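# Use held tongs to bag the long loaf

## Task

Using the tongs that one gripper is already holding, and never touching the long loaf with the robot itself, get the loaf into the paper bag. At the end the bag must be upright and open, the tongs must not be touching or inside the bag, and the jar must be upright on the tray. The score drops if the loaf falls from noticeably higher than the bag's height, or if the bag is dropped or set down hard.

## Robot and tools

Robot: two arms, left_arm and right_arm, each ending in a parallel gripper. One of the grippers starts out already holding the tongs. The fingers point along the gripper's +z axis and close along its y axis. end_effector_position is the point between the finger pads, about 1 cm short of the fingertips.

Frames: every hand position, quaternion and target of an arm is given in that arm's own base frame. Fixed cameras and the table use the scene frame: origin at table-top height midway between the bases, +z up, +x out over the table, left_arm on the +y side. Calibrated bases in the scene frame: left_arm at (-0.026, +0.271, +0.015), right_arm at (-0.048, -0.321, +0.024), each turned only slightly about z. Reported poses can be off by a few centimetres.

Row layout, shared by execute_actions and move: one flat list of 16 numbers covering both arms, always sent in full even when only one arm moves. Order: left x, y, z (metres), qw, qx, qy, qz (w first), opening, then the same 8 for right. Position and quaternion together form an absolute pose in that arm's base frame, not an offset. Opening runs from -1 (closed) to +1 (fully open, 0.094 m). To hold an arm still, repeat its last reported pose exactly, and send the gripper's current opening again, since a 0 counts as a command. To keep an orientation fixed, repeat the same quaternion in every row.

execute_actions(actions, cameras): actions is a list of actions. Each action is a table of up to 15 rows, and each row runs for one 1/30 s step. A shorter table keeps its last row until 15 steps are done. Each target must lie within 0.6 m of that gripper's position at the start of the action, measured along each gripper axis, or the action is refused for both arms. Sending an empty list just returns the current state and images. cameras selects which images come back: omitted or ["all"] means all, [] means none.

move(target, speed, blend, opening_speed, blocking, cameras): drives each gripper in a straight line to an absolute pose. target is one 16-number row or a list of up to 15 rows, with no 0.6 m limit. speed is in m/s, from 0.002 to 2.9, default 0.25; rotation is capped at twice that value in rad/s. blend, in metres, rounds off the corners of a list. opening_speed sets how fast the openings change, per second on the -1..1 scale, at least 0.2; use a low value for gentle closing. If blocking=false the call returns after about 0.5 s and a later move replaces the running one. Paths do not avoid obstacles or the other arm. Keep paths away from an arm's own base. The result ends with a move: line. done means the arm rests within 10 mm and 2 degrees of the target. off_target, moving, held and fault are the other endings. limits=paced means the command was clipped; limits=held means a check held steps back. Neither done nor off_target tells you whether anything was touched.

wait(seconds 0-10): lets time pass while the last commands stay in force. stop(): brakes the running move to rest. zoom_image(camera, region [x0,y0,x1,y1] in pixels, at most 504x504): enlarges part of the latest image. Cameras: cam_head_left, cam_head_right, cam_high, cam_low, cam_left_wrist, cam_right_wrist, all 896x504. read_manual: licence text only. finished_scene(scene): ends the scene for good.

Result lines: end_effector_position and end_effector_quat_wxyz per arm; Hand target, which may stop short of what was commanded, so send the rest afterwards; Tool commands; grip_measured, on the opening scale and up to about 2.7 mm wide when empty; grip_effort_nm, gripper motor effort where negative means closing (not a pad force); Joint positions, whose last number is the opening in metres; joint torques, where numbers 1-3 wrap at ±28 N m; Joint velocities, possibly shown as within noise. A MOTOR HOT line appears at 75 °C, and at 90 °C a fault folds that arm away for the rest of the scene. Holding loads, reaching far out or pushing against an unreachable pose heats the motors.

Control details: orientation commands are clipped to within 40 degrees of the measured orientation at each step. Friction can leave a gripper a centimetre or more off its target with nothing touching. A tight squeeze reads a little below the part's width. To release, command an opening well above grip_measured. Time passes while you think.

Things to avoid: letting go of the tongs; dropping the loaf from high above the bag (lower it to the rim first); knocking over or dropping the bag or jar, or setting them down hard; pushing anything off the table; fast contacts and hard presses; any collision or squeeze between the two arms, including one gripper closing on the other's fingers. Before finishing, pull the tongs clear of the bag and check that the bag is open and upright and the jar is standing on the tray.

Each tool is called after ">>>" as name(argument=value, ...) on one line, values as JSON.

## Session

>>> execute_actions(actions=[])

>>> zoom_image(camera="cam_high", region=[260, 110, 640, 310])

Scene clock: 0.00 s.
left_arm: end_effector_position=(+0.3815, +0.0011, +0.4073) grip_measured=+1.000 grip_effort_nm=n/a end_effector_quat_wxyz=(+0.707, +0.000, +0.707, +0.000) | right_arm: end_effector_position=(+0.2880, -0.1160, +0.1868) grip_measured=-0.298 grip_effort_nm=n/a end_effector_quat_wxyz=(+0.306, -0.010, +0.952, +0.001)
Joint positions: left_arm=[0 1.047 1.047 0 0 0 0.094] | right_arm=[-0.573 1.23 1.088 -0.891 -0.329 -0.503 0.033]
Joint velocities: within noise
Joint torques (N m): no reading
Heat: left arm: 34 °C; right arm: 36 °C.
Hand target: left_arm +0.3789, +0.0011, +0.4133; +0.712, +0.000, +0.702, +0.000 | right_arm +0.2885, -0.1149, +0.1903; +0.311, -0.012, +0.950, +0.002
Tool commands: left_gripper/opening=+1.0 right_gripper/opening=-0.30243
camera_calibration:
cam_left_wrist: T_world_to_cam=[[0.0338759, -0.999393, -0.00815951, -0.00274156], [-0.432998, -0.00731797, -0.901365, 0.570908], [0.900758, 0.0340676, -0.432983, -0.0774506], [0, 0, 0, 1]] pos_world=[0.317059, 0.00407655, 0.481039]
cam_right_wrist: T_world_to_cam=[[0.0316101, -0.99935, 0.017353, -0.126955], [-0.98295, -0.0342284, -0.18066, 0.352692], [0.181136, -0.0113464, -0.983393, 0.21819], [0, 0, 0, 1]] pos_world=[0.31117, -0.112324, 0.280486]

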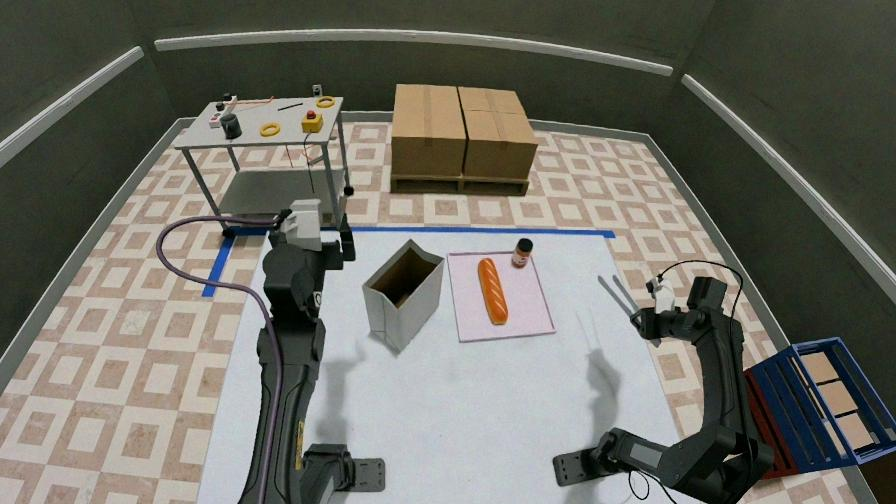

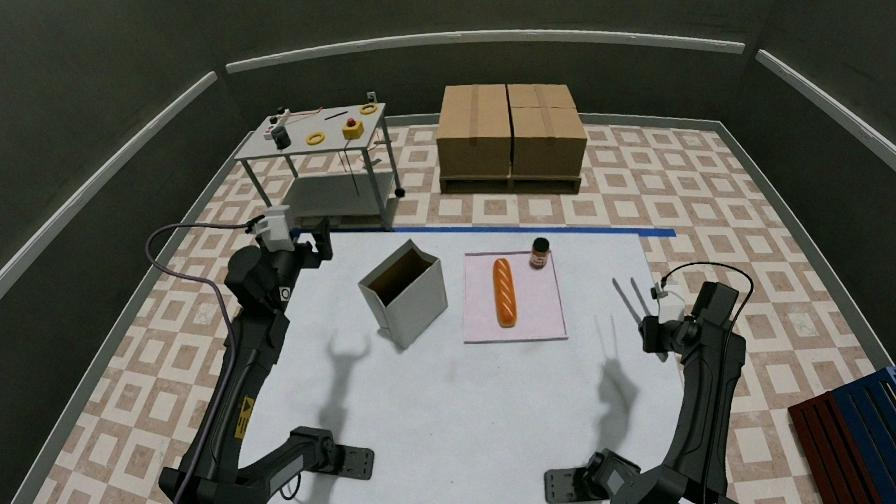

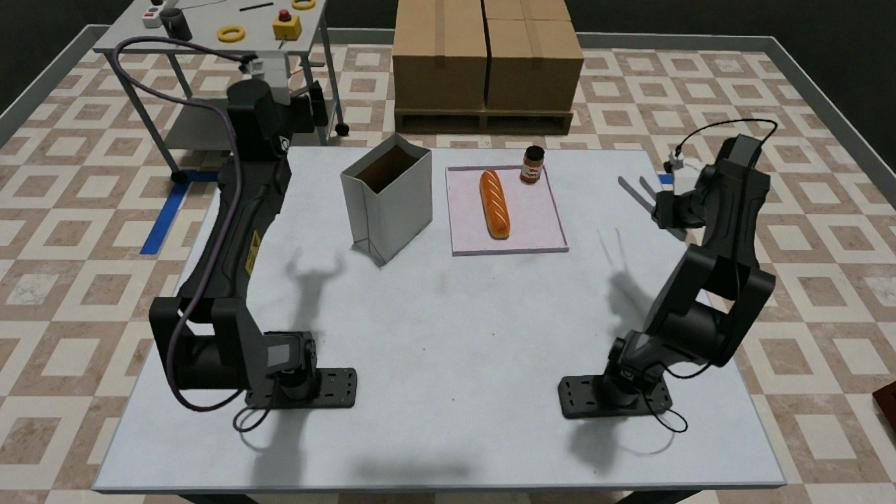

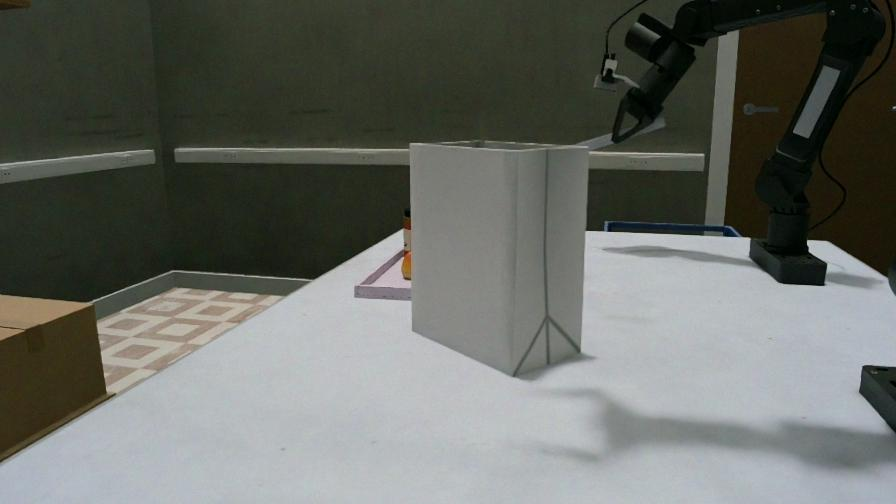

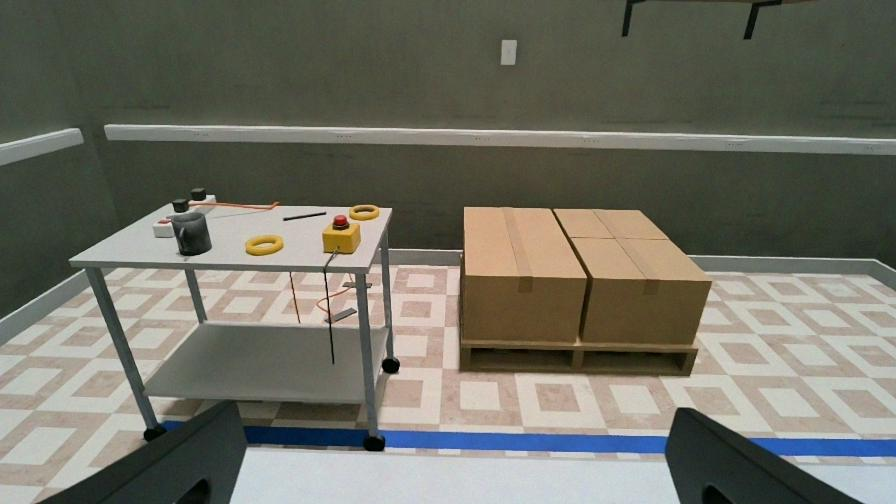

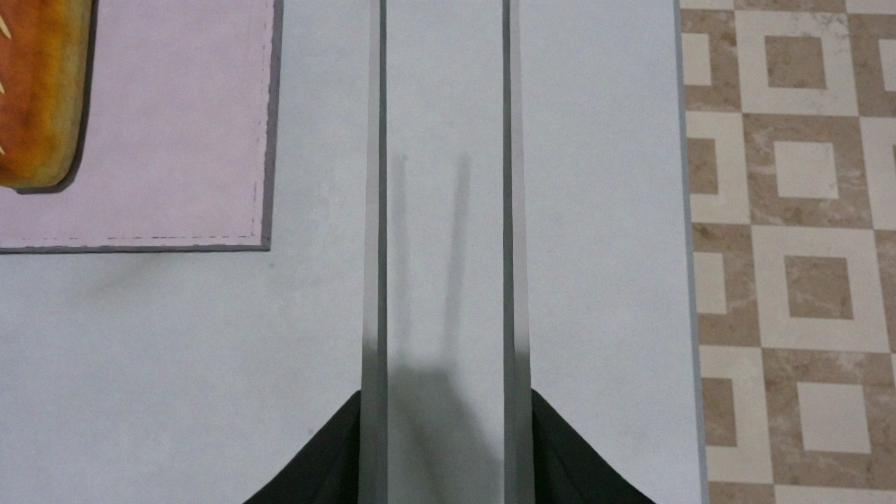

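Scaled by 1.326.

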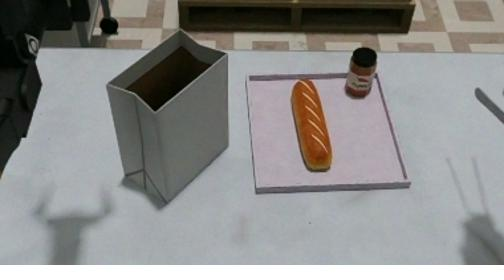

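>>> move(target=[0.28,0.12,0.38,0.7071,0,0.7071,0,1,0.428,0.171,0.20,0.1908,0,0.9816,0,-0.30243], cameras=["cam_high","cam_low","cam_right_wrist"])

Scene clock: 25.33 s.
left_arm: end_effector_position=(+0.2812, +0.1202, +0.3843) grip_measured=+1.000 grip_effort_nm=-0.037 end_effector_quat_wxyz=(+0.707, +0.000, +0.707, +0.000) | right_arm: end_effector_position=(+0.4207, +0.1728, +0.2027) grip_measured=-0.298 grip_effort_nm=-0.193 end_effector_quat_wxyz=(+0.189, -0.006, +0.982, +0.010)
Joint positions: left_arm=[0.855 0.846 0.879 -0.033 0.854 0 0.094] | right_arm=[0.442 1.989 2.048 -1.273 0.14 0.405 0.033]
Joint torques (N m): left_arm=[0.49 -1.7 4.66 1.64 0.09 0.04] | right_arm=[-0.35 -8.65 10.14 0.86 0.31 0.06]
Heat: left arm: 34 °C; right arm: 38 °C.
Hand target: left_arm +0.2801, +0.1200, +0.3801; +0.707, +0.000, +0.707, +0.000 | right_arm +0.4278, +0.1709, +0.2000; +0.191, +0.000, +0.982, +0.000
Off the commanded pose: left_arm 0.004 m, 0 deg | right_arm 0.008 m, 1 deg.
move: done
cam_right_wrist: T_world_to_cam=[[0.0292588, -0.999551, -0.00650425, 0.163141], [-0.997834, -0.0295908, 0.0587499, 0.45277], [-0.058916, 0.00477121, -0.998252, 0.314225], [0, 0, 0, 1]] pos_world=[0.465529, 0.174966, 0.288136]

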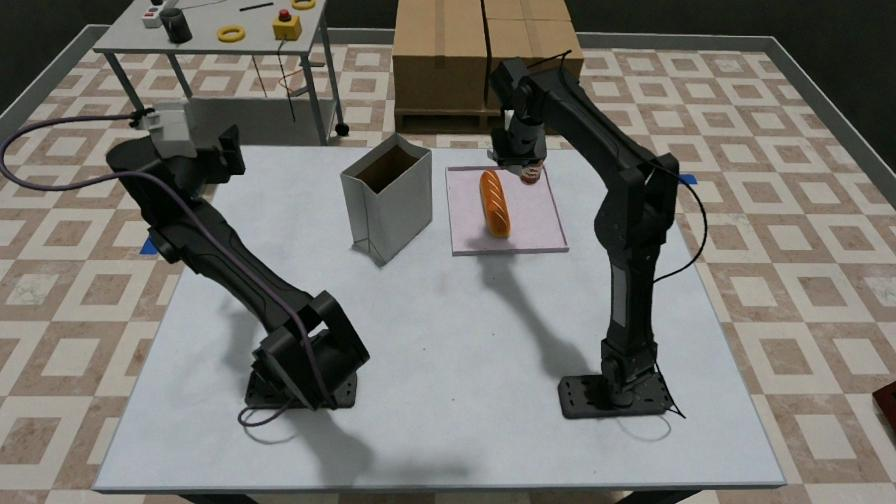

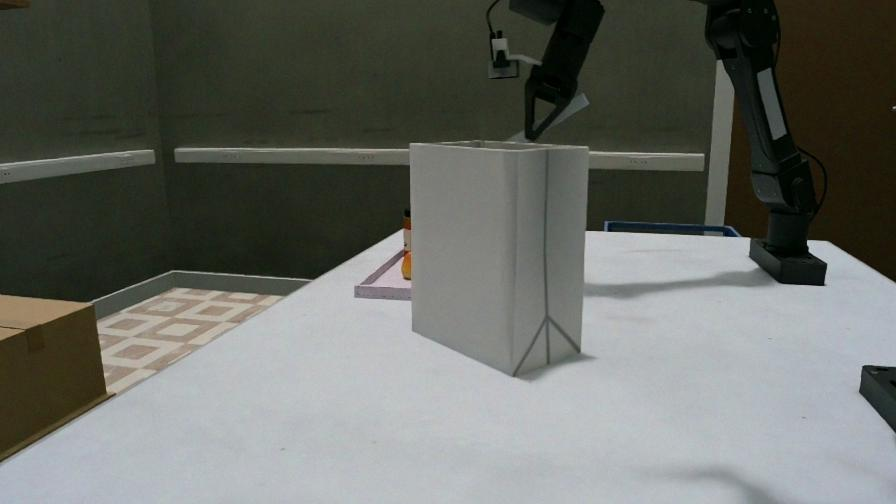

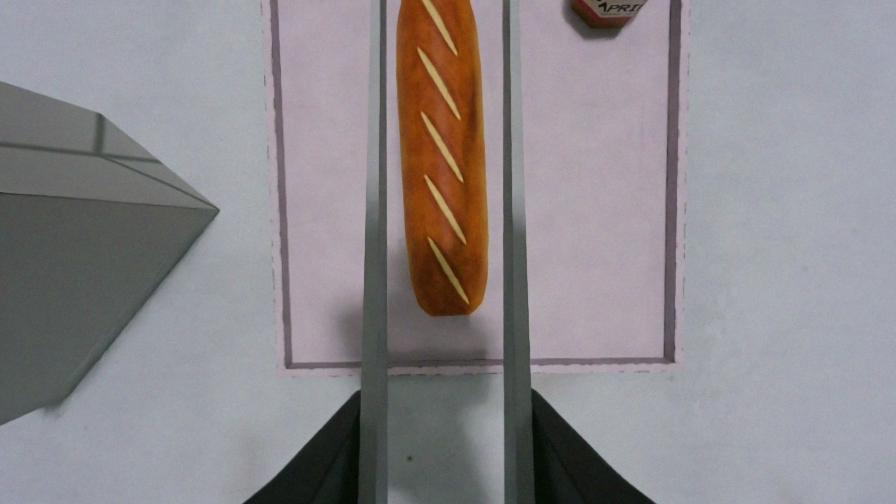

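>>> move(target=[[0.28,0.12,0.38,0.7071,0,0.7071,0,1,0.435,0.173,0.16,0.1907,-0.0257,0.9813,0.005,-0.30243],[0.28,0.12,0.38,0.7071,0,0.7071,0,1,0.435,0.173,0.115,0.1907,-0.0257,0.9813,0.005,-0.30243]], speed=0.14, cameras=["cam_high","cam_head_right","cam_right_wrist"])

>>> zoom_image(camera="cam_head_right", region=[440, 200, 600, 350])

Scene clock: 42.67 s.
left_arm: end_effector_position=(+0.2812, +0.1200, +0.3845) grip_measured=+1.000 grip_effort_nm=-0.037 end_effector_quat_wxyz=(+0.707, +0.000, +0.707, +0.000) | right_arm: end_effector_position=(+0.4318, +0.1754, +0.1196) grip_measured=-0.298 grip_effort_nm=-0.208 end_effector_quat_wxyz=(+0.190, -0.027, +0.981, +0.005)
Joint positions: left_arm=[0.855 0.846 0.879 -0.033 0.856 0 0.094] | right_arm=[0.437 1.989 1.714 -0.938 0.14 0.357 0.033]
Joint torques (N m): left_arm=[0.36 -1.44 4.59 1.65 0.08 0.03] | right_arm=[-0.88 -10.97 6.89 1.05 0.08 -0.07]
Heat: left arm: 34 °C; right arm: 39 °C.
Hand target: left_arm +0.2801, +0.1200, +0.3801; +0.707, +0.000, +0.707, +0.000 | right_arm +0.4350, +0.1729, +0.1151; +0.191, -0.026, +0.981, +0.005
Off the commanded pose: left_arm 0.005 m, 0 deg | right_arm 0.006 m, 0 deg.
move: done
cam_right_wrist: T_world_to_cam=[[0.0690217, -0.997557, 0.0107367, 0.145308], [-0.995995, -0.0682924, 0.0577148, 0.474942], [-0.0568406, -0.0146772, -0.998275, 0.234476], [0, 0, 0, 1]] pos_world=[0.476338, 0.18083, 0.2051]
Images, in order (width x height): cam_head_right 896x504, cam_high 896x504, cam_right_wrist 896x504.

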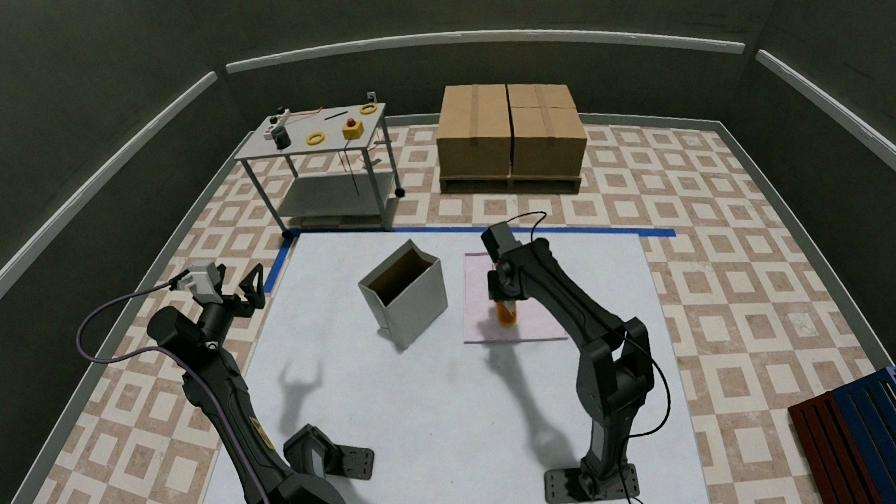

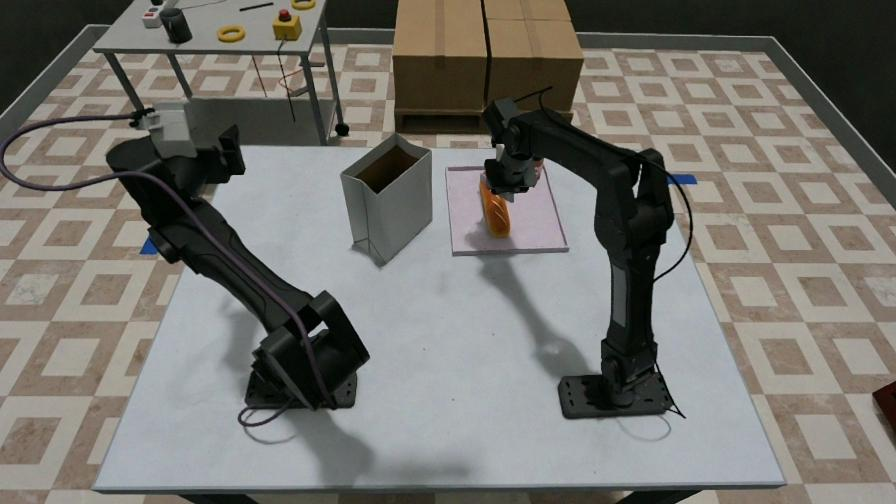

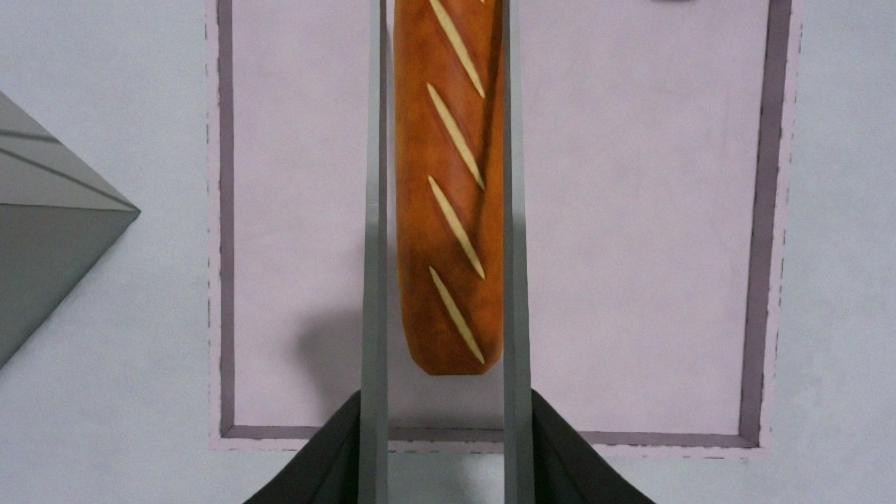

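Scaled by 3.150.

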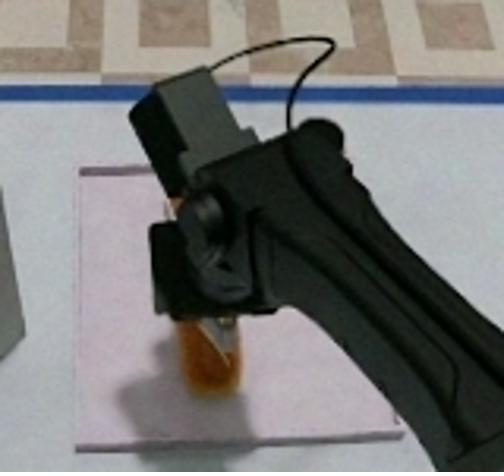

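>>> move(target=[[0.28,0.12,0.38,0.7071,0,0.7071,0,1,0.435,0.171,0.097,0.1907,-0.0257,0.9813,0.005,-0.30243],[0.28,0.12,0.38,0.7071,0,0.7071,0,1,0.435,0.171,0.097,0.1907,-0.0257,0.9813,0.005,-0.55]], speed=0.08, opening_speed=0.2, cameras=["cam_right_wrist"])

Scene clock: 52.03 s.
left_arm: end_effector_position=(+0.2812, +0.1199, +0.3845) grip_measured=+1.000 grip_effort_nm=-0.037 end_effector_quat_wxyz=(+0.707, +0.001, +0.707, +0.000) | right_arm: end_effector_position=(+0.4353, +0.1746, +0.1049) grip_measured=-0.542 grip_effort_nm=-0.422 end_effector_quat_wxyz=(+0.198, -0.026, +0.980, +0.008)
Joint positions: left_arm=[0.855 0.846 0.879 -0.032 0.856 0 0.094] | right_arm=[0.432 1.989 1.649 -0.856 0.139 0.353 0.022]
Joint torques (N m): left_arm=[0.47 -1.74 4.71 1.7 0.05 0.02] | right_arm=[-0.81 -10.77 6.64 1.01 0.06 -0.07]
Heat: left arm: 34 °C; right arm: 39 °C.
Hand target: left_arm +0.2801, +0.1199, +0.3801; +0.707, +0.000, +0.707, +0.000 | right_arm +0.4349, +0.1711, +0.0972; +0.191, -0.026, +0.981, +0.005
Off the commanded pose: left_arm 0.005 m, 0 deg | right_arm 0.009 m, 1 deg.
move: done
cam_right_wrist: T_world_to_cam=[[0.0679135, -0.997675, 0.00567249, 0.145327], [-0.996847, -0.067621, 0.0415228, 0.48122], [-0.0410427, -0.00847456, -0.999121, 0.212131], [0, 0, 0, 1]] pos_world=[0.47854, 0.179328, 0.191139]

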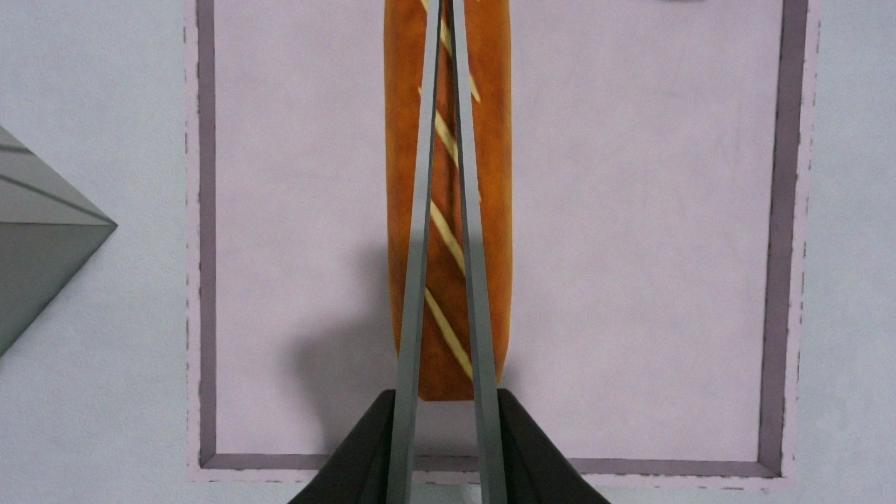

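>>> move(target=[[0.28,0.12,0.38,0.7071,0,0.7071,0,1,0.435,0.171,0.105,0.1907,-0.0257,0.9813,0.005,-0.3],[0.28,0.12,0.38,0.7071,0,0.7071,0,1,0.442,0.171,0.100,0.1305,-0.026,0.9911,0.0034,-0.3]], speed=0.1)

>>> zoom_image(camera="cam_low", region=[360, 100, 600, 320])

Scene clock: 61.17 s.
left_arm: end_effector_position=(+0.2812, +0.1199, +0.3845) grip_measured=+1.000 grip_effort_nm=-0.042 end_effector_quat_wxyz=(+0.707, +0.001, +0.707, +0.000) | right_arm: end_effector_position=(+0.4384, +0.1725, +0.1058) grip_measured=-0.301 grip_effort_nm=0.066 end_effector_quat_wxyz=(+0.140, -0.027, +0.990, +0.006)
Joint positions: left_arm=[0.855 0.846 0.879 -0.032 0.856 0 0.094] | right_arm=[0.408 2.102 1.857 -1.06 0.092 0.342 0.033]
Joint torques (N m): left_arm=[0.44 -1.63 4.81 1.65 0.05 0.04] | right_arm=[-0.81 -9.8 10.24 0.64 0.03 -0.06]
Heat: left arm: 34 °C; right arm: 39 °C.
Hand target: left_arm +0.2801, +0.1200, +0.3800; +0.707, +0.000, +0.707, +0.000 | right_arm +0.4419, +0.1709, +0.1001; +0.131, -0.026, +0.991, +0.004
Off the commanded pose: left_arm 0.005 m, 0 deg | right_arm 0.007 m, 1 deg.
move: done
cam_left_wrist: T_world_to_cam=[[0.0331194, -0.99941, -0.0091098, 0.119904], [-0.432402, -0.00611057, -0.90166, 0.507612], [0.901072, 0.0338016, -0.432349, -0.00126349], [0, 0, 0, 1]] pos_world=[0.21666, 0.122977, 0.458239]
cam_right_wrist: T_world_to_cam=[[0.0693642, -0.997579, 0.00504797, 0.14247], [-0.985015, -0.0676879, 0.158629, 0.466551], [-0.157904, -0.0159755, -0.987325, 0.26442], [0, 0, 0, 1]] pos_world=[0.491431, 0.177929, 0.186341]

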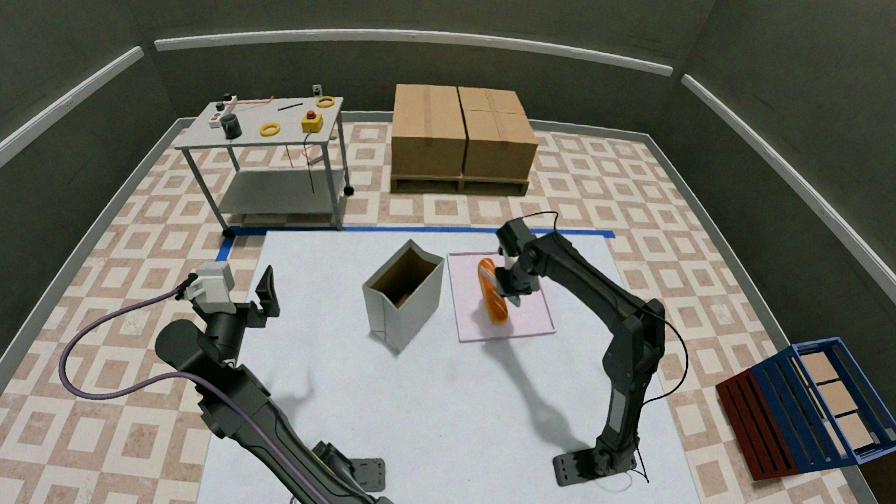

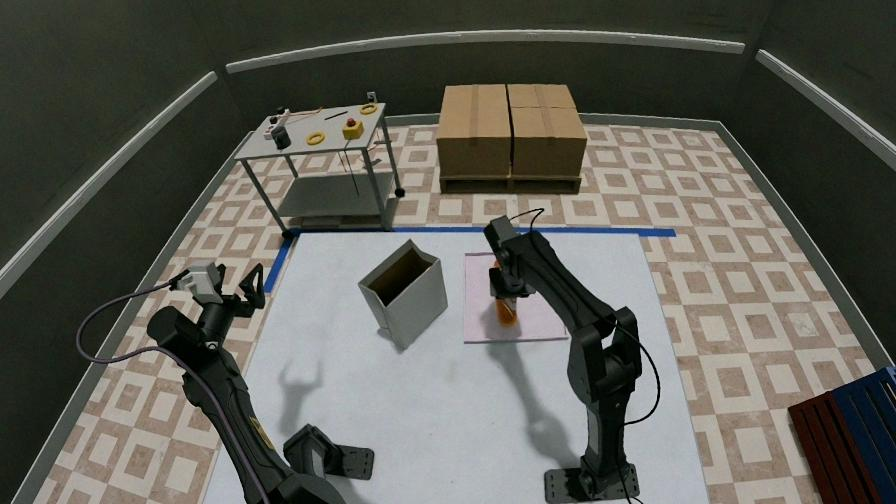

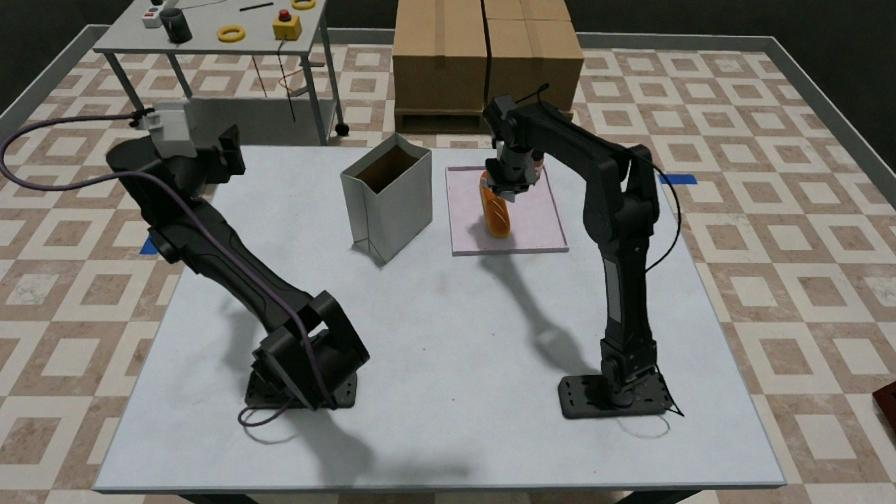

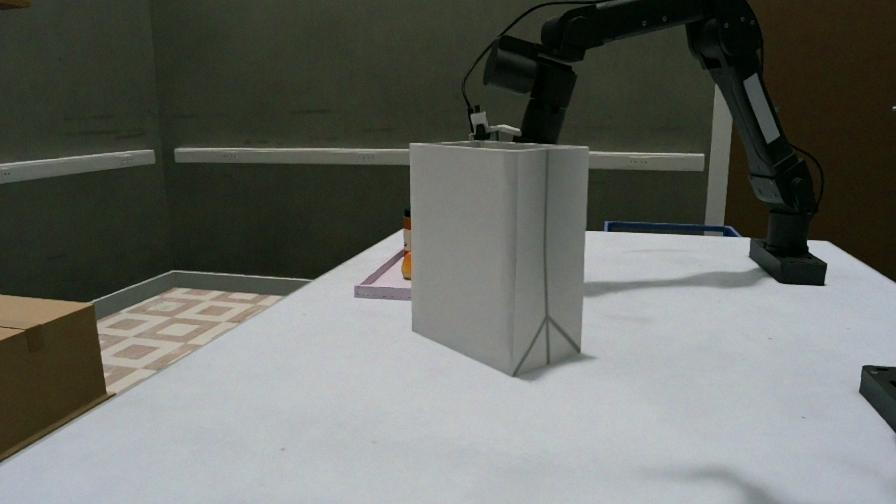

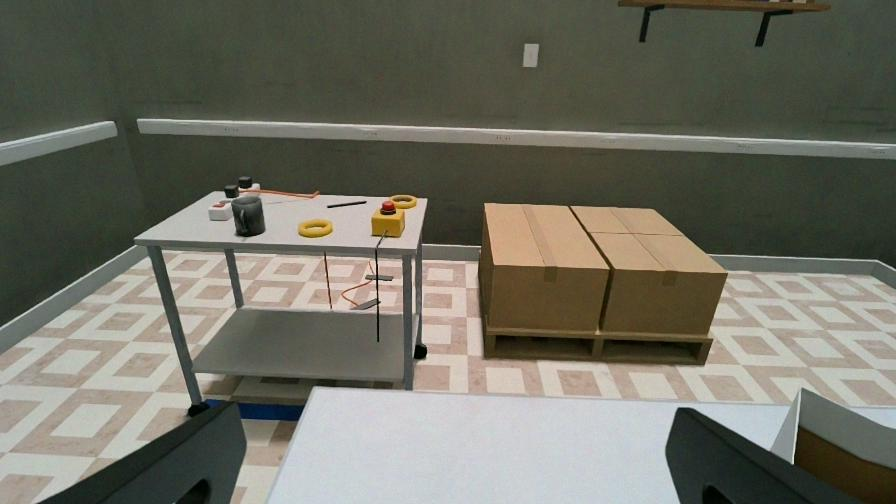

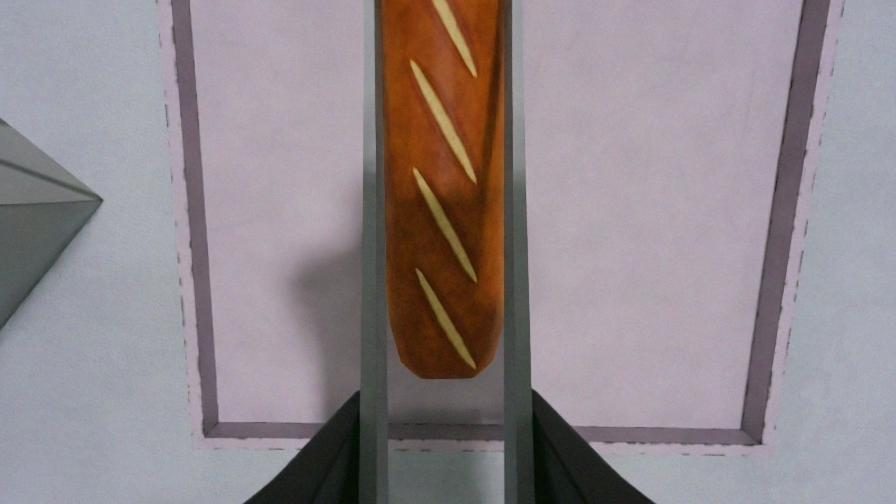

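Scaled by 2.100.

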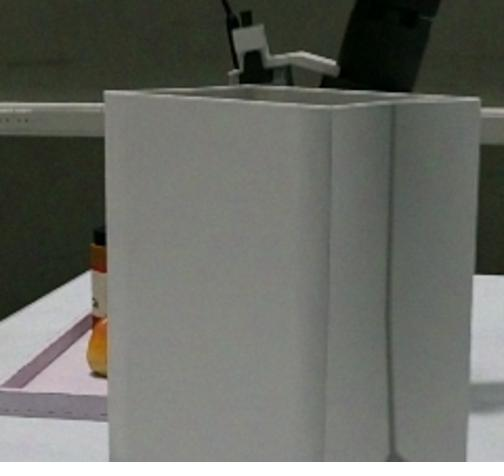

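>>> move(target=[[0.28,0.12,0.38,0.7071,0,0.7071,0,1,0.434,0.171,0.086,0.1305,-0.026,0.9911,0.0034,-0.3],[0.28,0.12,0.38,0.7071,0,0.7071,0,1,0.434,0.171,0.086,0.1305,-0.026,0.9911,0.0034,-0.42]], speed=0.08, opening_speed=0.2, cameras=["cam_right_wrist","cam_head_left"])

>>> zoom_image(camera="cam_head_left", region=[440, 210, 590, 350])

Scene clock: 69.93 s.
left_arm: end_effector_position=(+0.2812, +0.1199, +0.3846) grip_measured=+1.000 grip_effort_nm=-0.037 end_effector_quat_wxyz=(+0.707, +0.001, +0.707, +0.000) | right_arm: end_effector_position=(+0.4331, +0.1704, +0.0901) grip_measured=-0.412 grip_effort_nm=-0.398 end_effector_quat_wxyz=(+0.130, -0.027, +0.991, +0.002)
Joint positions: left_arm=[0.855 0.846 0.879 -0.032 0.856 0 0.094] | right_arm=[0.408 2.102 1.8 -1.025 0.092 0.341 0.028]
Joint torques (N m): left_arm=[0.32 -1.52 4.59 1.68 0.09 0.01] | right_arm=[-0.09 -12.16 6.42 0.87 0.05 0.02]
Heat: left arm: 34 °C; right arm: 41 °C.
Hand target: left_arm +0.2801, +0.1200, +0.3801; +0.707, +0.000, +0.707, +0.000 | right_arm +0.4340, +0.1709, +0.0861; +0.130, -0.026, +0.991, +0.003
Off the commanded pose: left_arm 0.005 m, 0 deg | right_arm 0.004 m, 0 deg.
move: done
cam_right_wrist: T_world_to_cam=[[0.0700827, -0.997472, 0.0117354, 0.139912], [-0.981551, -0.0668566, 0.179129, 0.460169], [-0.177892, -0.0240727, -0.983756, 0.257749], [0, 0, 0, 1]] pos_world=[0.487726, 0.176528, 0.169491]
Images, in order (width x height): cam_head_left 896x504, cam_right_wrist 896x504.

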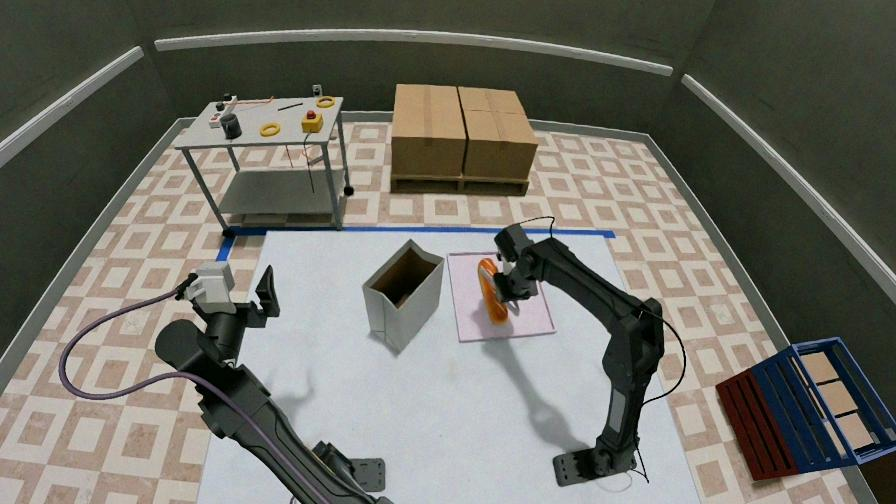

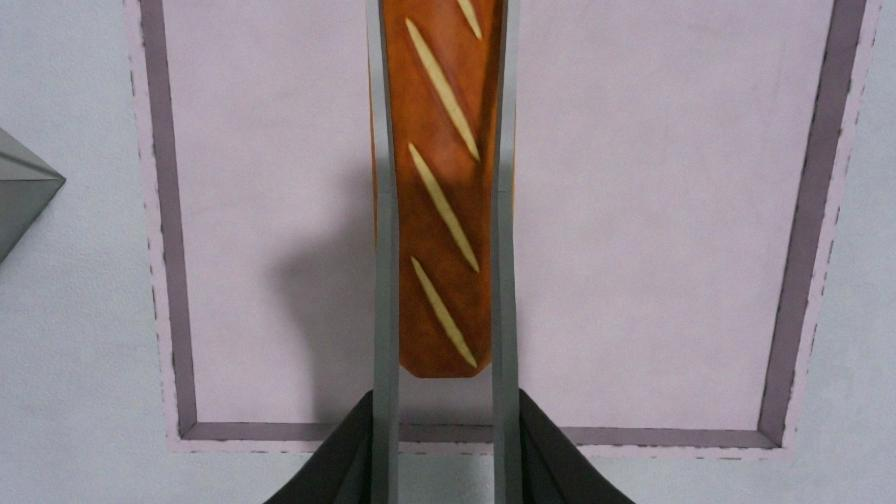

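Scaled by 3.360.

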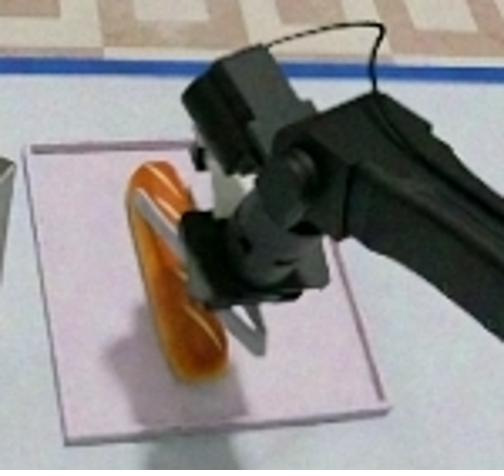

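>>> move(target=[[0.28,0.12,0.38,0.7071,0,0.7071,0,1,0.434,0.171,0.086,0.1305,-0.026,0.9911,0.0034,-0.55],[0.28,0.12,0.38,0.7071,0,0.7071,0,1,0.424,0.171,0.2,0.3006,-0.025,0.9534,0.0079,-0.55]], speed=0.1, opening_speed=0.2, cameras=["cam_right_wrist","cam_head_left"])

Scene clock: 82.60 s.
left_arm: end_effector_position=(+0.2812, +0.1199, +0.3846) grip_measured=+1.000 grip_effort_nm=-0.042 end_effector_quat_wxyz=(+0.707, +0.001, +0.707, +0.000) | right_arm: end_effector_position=(+0.4250, +0.1718, +0.1873) grip_measured=-0.547 grip_effort_nm=-0.144 end_effector_quat_wxyz=(+0.279, -0.027, +0.960, +0.008)
Joint positions: left_arm=[0.855 0.846 0.879 -0.032 0.856 0 0.094] | right_arm=[0.465 1.81 1.662 -0.894 0.214 0.349 0.021]
Joint torques (N m): left_arm=[0.49 -1.69 4.63 1.66 0.08 0.02] | right_arm=[0.72 -13.27 6.68 1.37 0.35 0.01]
Heat: left arm: 34 °C; right arm: 43 °C.
Hand target: left_arm +0.2801, +0.1200, +0.3801; +0.707, +0.000, +0.707, +0.000 | right_arm +0.4239, +0.1709, +0.1999; +0.300, -0.025, +0.954, +0.008
Off the commanded pose: left_arm 0.005 m, 0 deg | right_arm 0.013 m, 3 deg.
move: off_target (right_arm)
cam_right_wrist: T_world_to_cam=[[0.0693377, -0.997518, 0.0122742, 0.140938], [-0.989491, -0.0703343, -0.126336, 0.49616], [0.126886, -0.00338531, -0.991912, 0.220437], [0, 0, 0, 1]] pos_world=[0.453204, 0.176232, 0.279607]
Images, in order (width x height): cam_head_left 896x504, cam_right_wrist 896x504.

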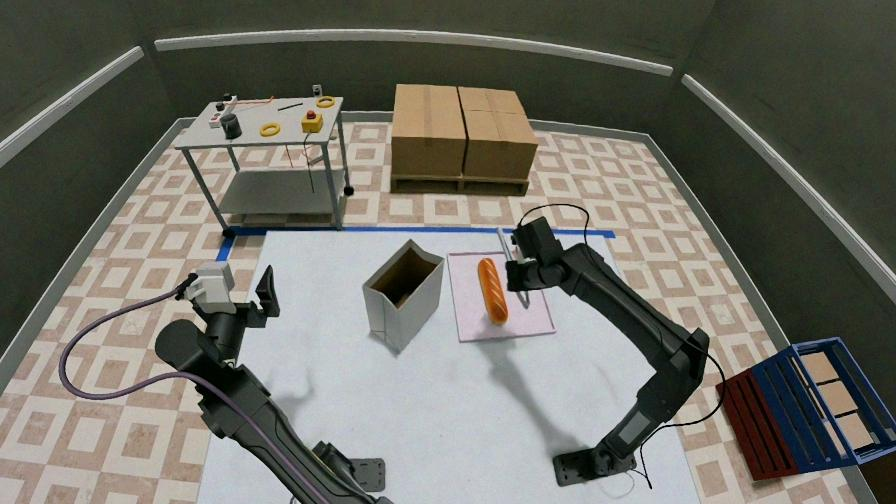

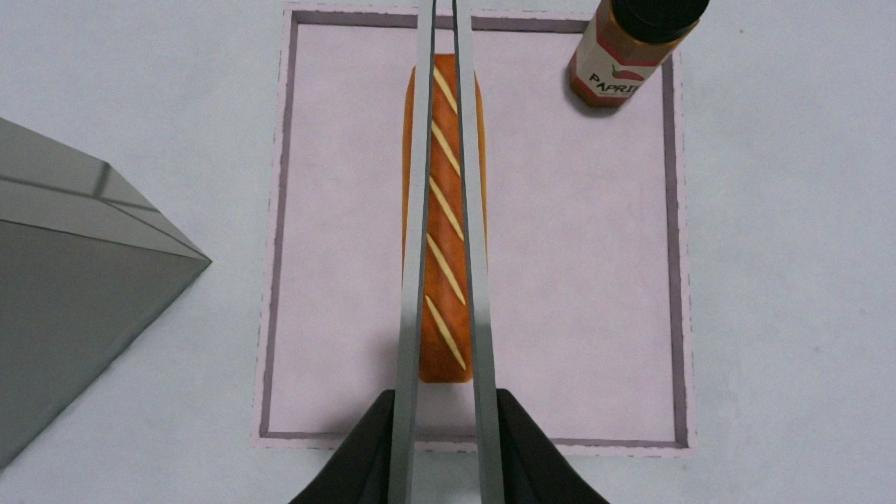

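>>> move(target=[[0.28,0.12,0.38,0.7071,0,0.7071,0,1,0.434,0.172,0.20,0.1305,-0.026,0.9911,0.0034,-0.3],[0.28,0.12,0.38,0.7071,0,0.7071,0,1,0.434,0.172,0.11,0.1305,-0.026,0.9911,0.0034,-0.3],[0.28,0.12,0.38,0.7071,0,0.7071,0,1,0.434,0.172,0.073,0.1305,-0.026,0.9911,0.0034,-0.3]], speed=[0.15,0.15,0.05], cameras=["cam_right_wrist","cam_head_left"])

>>> zoom_image(camera="cam_head_left", region=[440, 210, 590, 350])

Scene clock: 95.53 s.
left_arm: end_effector_position=(+0.2812, +0.1199, +0.3846) grip_measured=+1.000 grip_effort_nm=-0.037 end_effector_quat_wxyz=(+0.707, +0.001, +0.707, +0.000) | right_arm: end_effector_position=(+0.4258, +0.1722, +0.0602) grip_measured=-0.300 grip_effort_nm=0.022 end_effector_quat_wxyz=(+0.103, -0.030, +0.994, -0.007)
Joint positions: left_arm=[0.855 0.846 0.879 -0.032 0.856 0 0.094] | right_arm=[0.417 2.146 1.761 -0.999 0.091 0.349 0.033]
Joint torques (N m): left_arm=[0.36 -1.8 4.66 1.64 0.07 0] | right_arm=[-0.75 -15.92 6.2 0.93 0.07 -0.04]
Heat: left arm: 34 °C; right arm: 44 °C.
Hand target: left_arm +0.2801, +0.1200, +0.3801; +0.707, +0.000, +0.707, +0.000 | right_arm +0.4337, +0.1719, +0.0731; +0.130, -0.026, +0.991, +0.003
Off the commanded pose: left_arm 0.005 m, 0 deg | right_arm 0.015 m, 3 deg.
move: off_target (right_arm)
cam_right_wrist: T_world_to_cam=[[0.073151, -0.996935, 0.0277349, 0.140247], [-0.970636, -0.0647762, 0.231668, 0.450326], [-0.229162, -0.0438672, -0.972399, 0.251626], [0, 0, 0, 1]] pos_world=[0.484507, 0.180026, 0.136465]
Images, in order (width x height): cam_head_left 896x504, cam_right_wrist 896x504.

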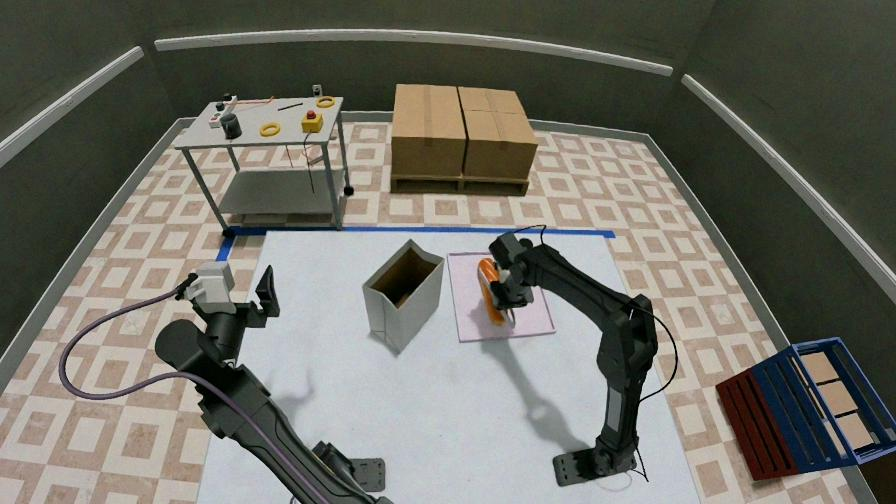

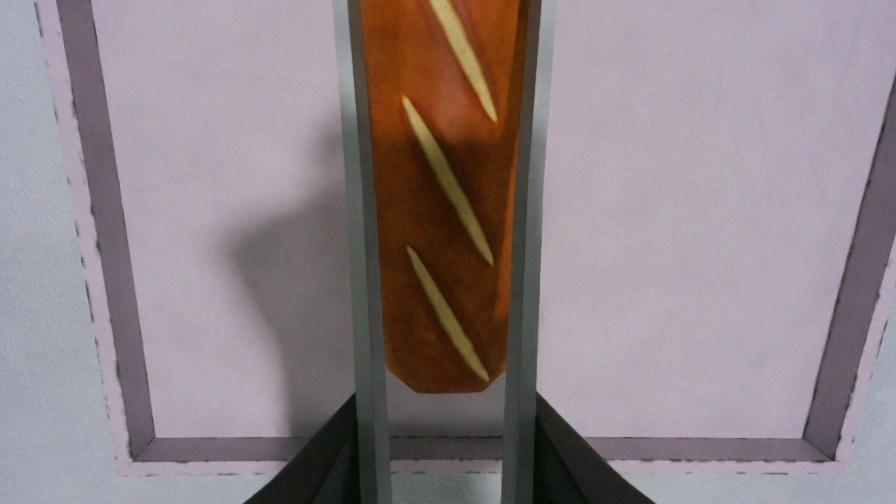

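Scaled by 3.360.

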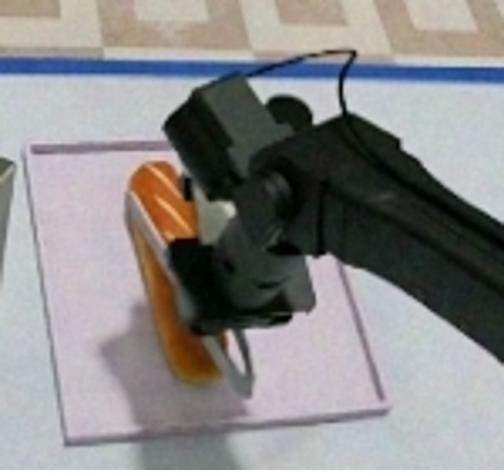

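>>> move(target=[[0.28,0.12,0.38,0.7071,0,0.7071,0,1,0.430,0.1715,0.086,0.1305,-0.026,0.9911,0.0034,-0.3],[0.28,0.12,0.38,0.7071,0,0.7071,0,1,0.430,0.1715,0.086,0.1305,-0.026,0.9911,0.0034,-0.56]], speed=0.05, opening_speed=0.2, cameras=["cam_right_wrist","cam_head_left"])

>>> zoom_image(camera="cam_head_left", region=[440, 210, 590, 350])

Scene clock: 104.77 s.
left_arm: end_effector_position=(+0.2812, +0.1198, +0.3846) grip_measured=+1.000 grip_effort_nm=-0.042 end_effector_quat_wxyz=(+0.707, +0.001, +0.707, +0.000) | right_arm: end_effector_position=(+0.4262, +0.1722, +0.0651) grip_measured=-0.526 grip_effort_nm=-0.935 end_effector_quat_wxyz=(+0.108, -0.029, +0.994, -0.005)
Joint positions: left_arm=[0.855 0.846 0.879 -0.032 0.856 0 0.094] | right_arm=[0.417 2.135 1.761 -1 0.09 0.349 0.022]
Joint torques (N m): left_arm=[0.43 -1.73 4.57 1.63 0.09 0.04] | right_arm=[-0.44 -16.92 7.62 0.64 0.08 -0.01]
Heat: left arm: 34 °C; right arm: 45 °C.
Hand target: left_arm +0.2801, +0.1199, +0.3801; +0.707, +0.000, +0.707, +0.000 | right_arm +0.4298, +0.1714, +0.0857; +0.130, -0.026, +0.991, +0.003
Off the commanded pose: left_arm 0.005 m, 0 deg | right_arm 0.021 m, 3 deg.
move: off_target (right_arm); target 2's new opening was sent with right_arm's hand 0.021 m and 3 deg from that target
cam_right_wrist: T_world_to_cam=[[0.0726096, -0.997072, 0.0239734, 0.140539], [-0.972759, -0.0654922, 0.222375, 0.451209], [-0.220154, -0.0394669, -0.974666, 0.252083], [0, 0, 0, 1]] pos_world=[0.48421, 0.179627, 0.141989]
Images, in order (width x height): cam_head_left 896x504, cam_right_wrist 896x504.

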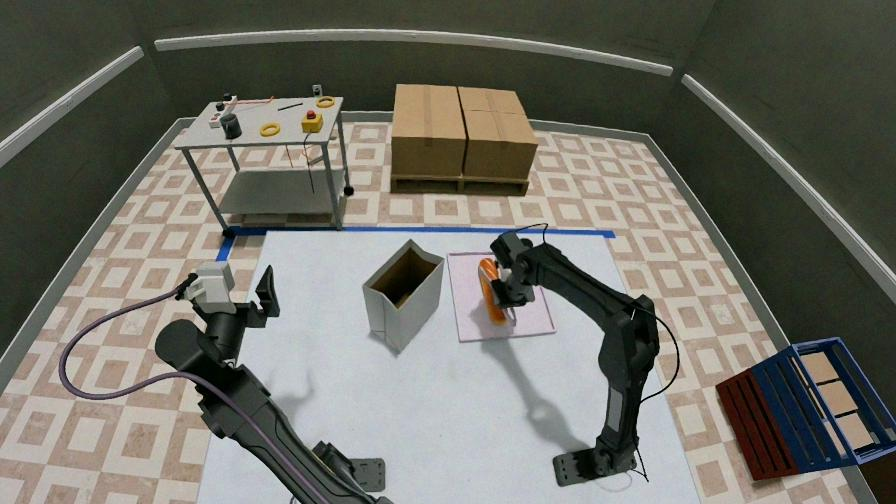

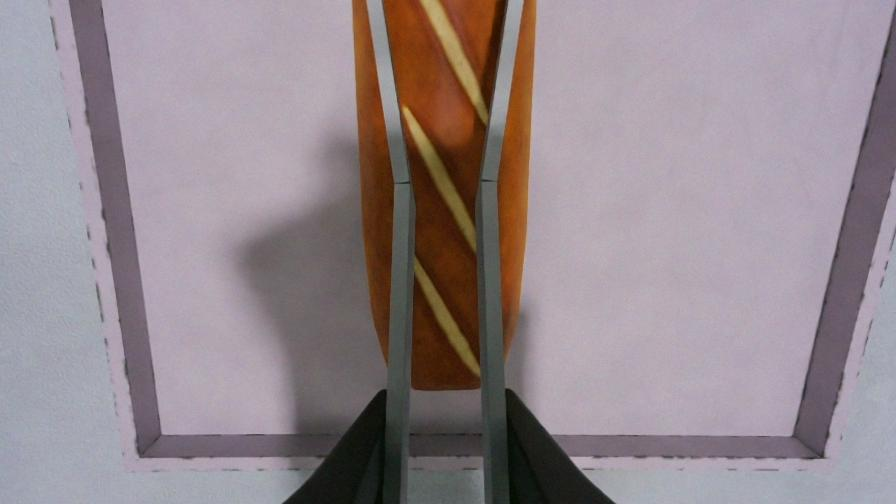

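Scaled by 3.360.

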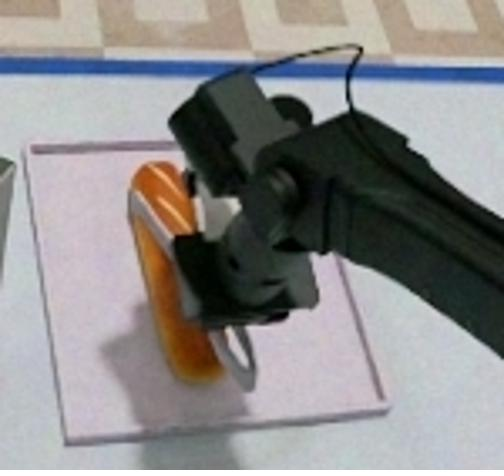

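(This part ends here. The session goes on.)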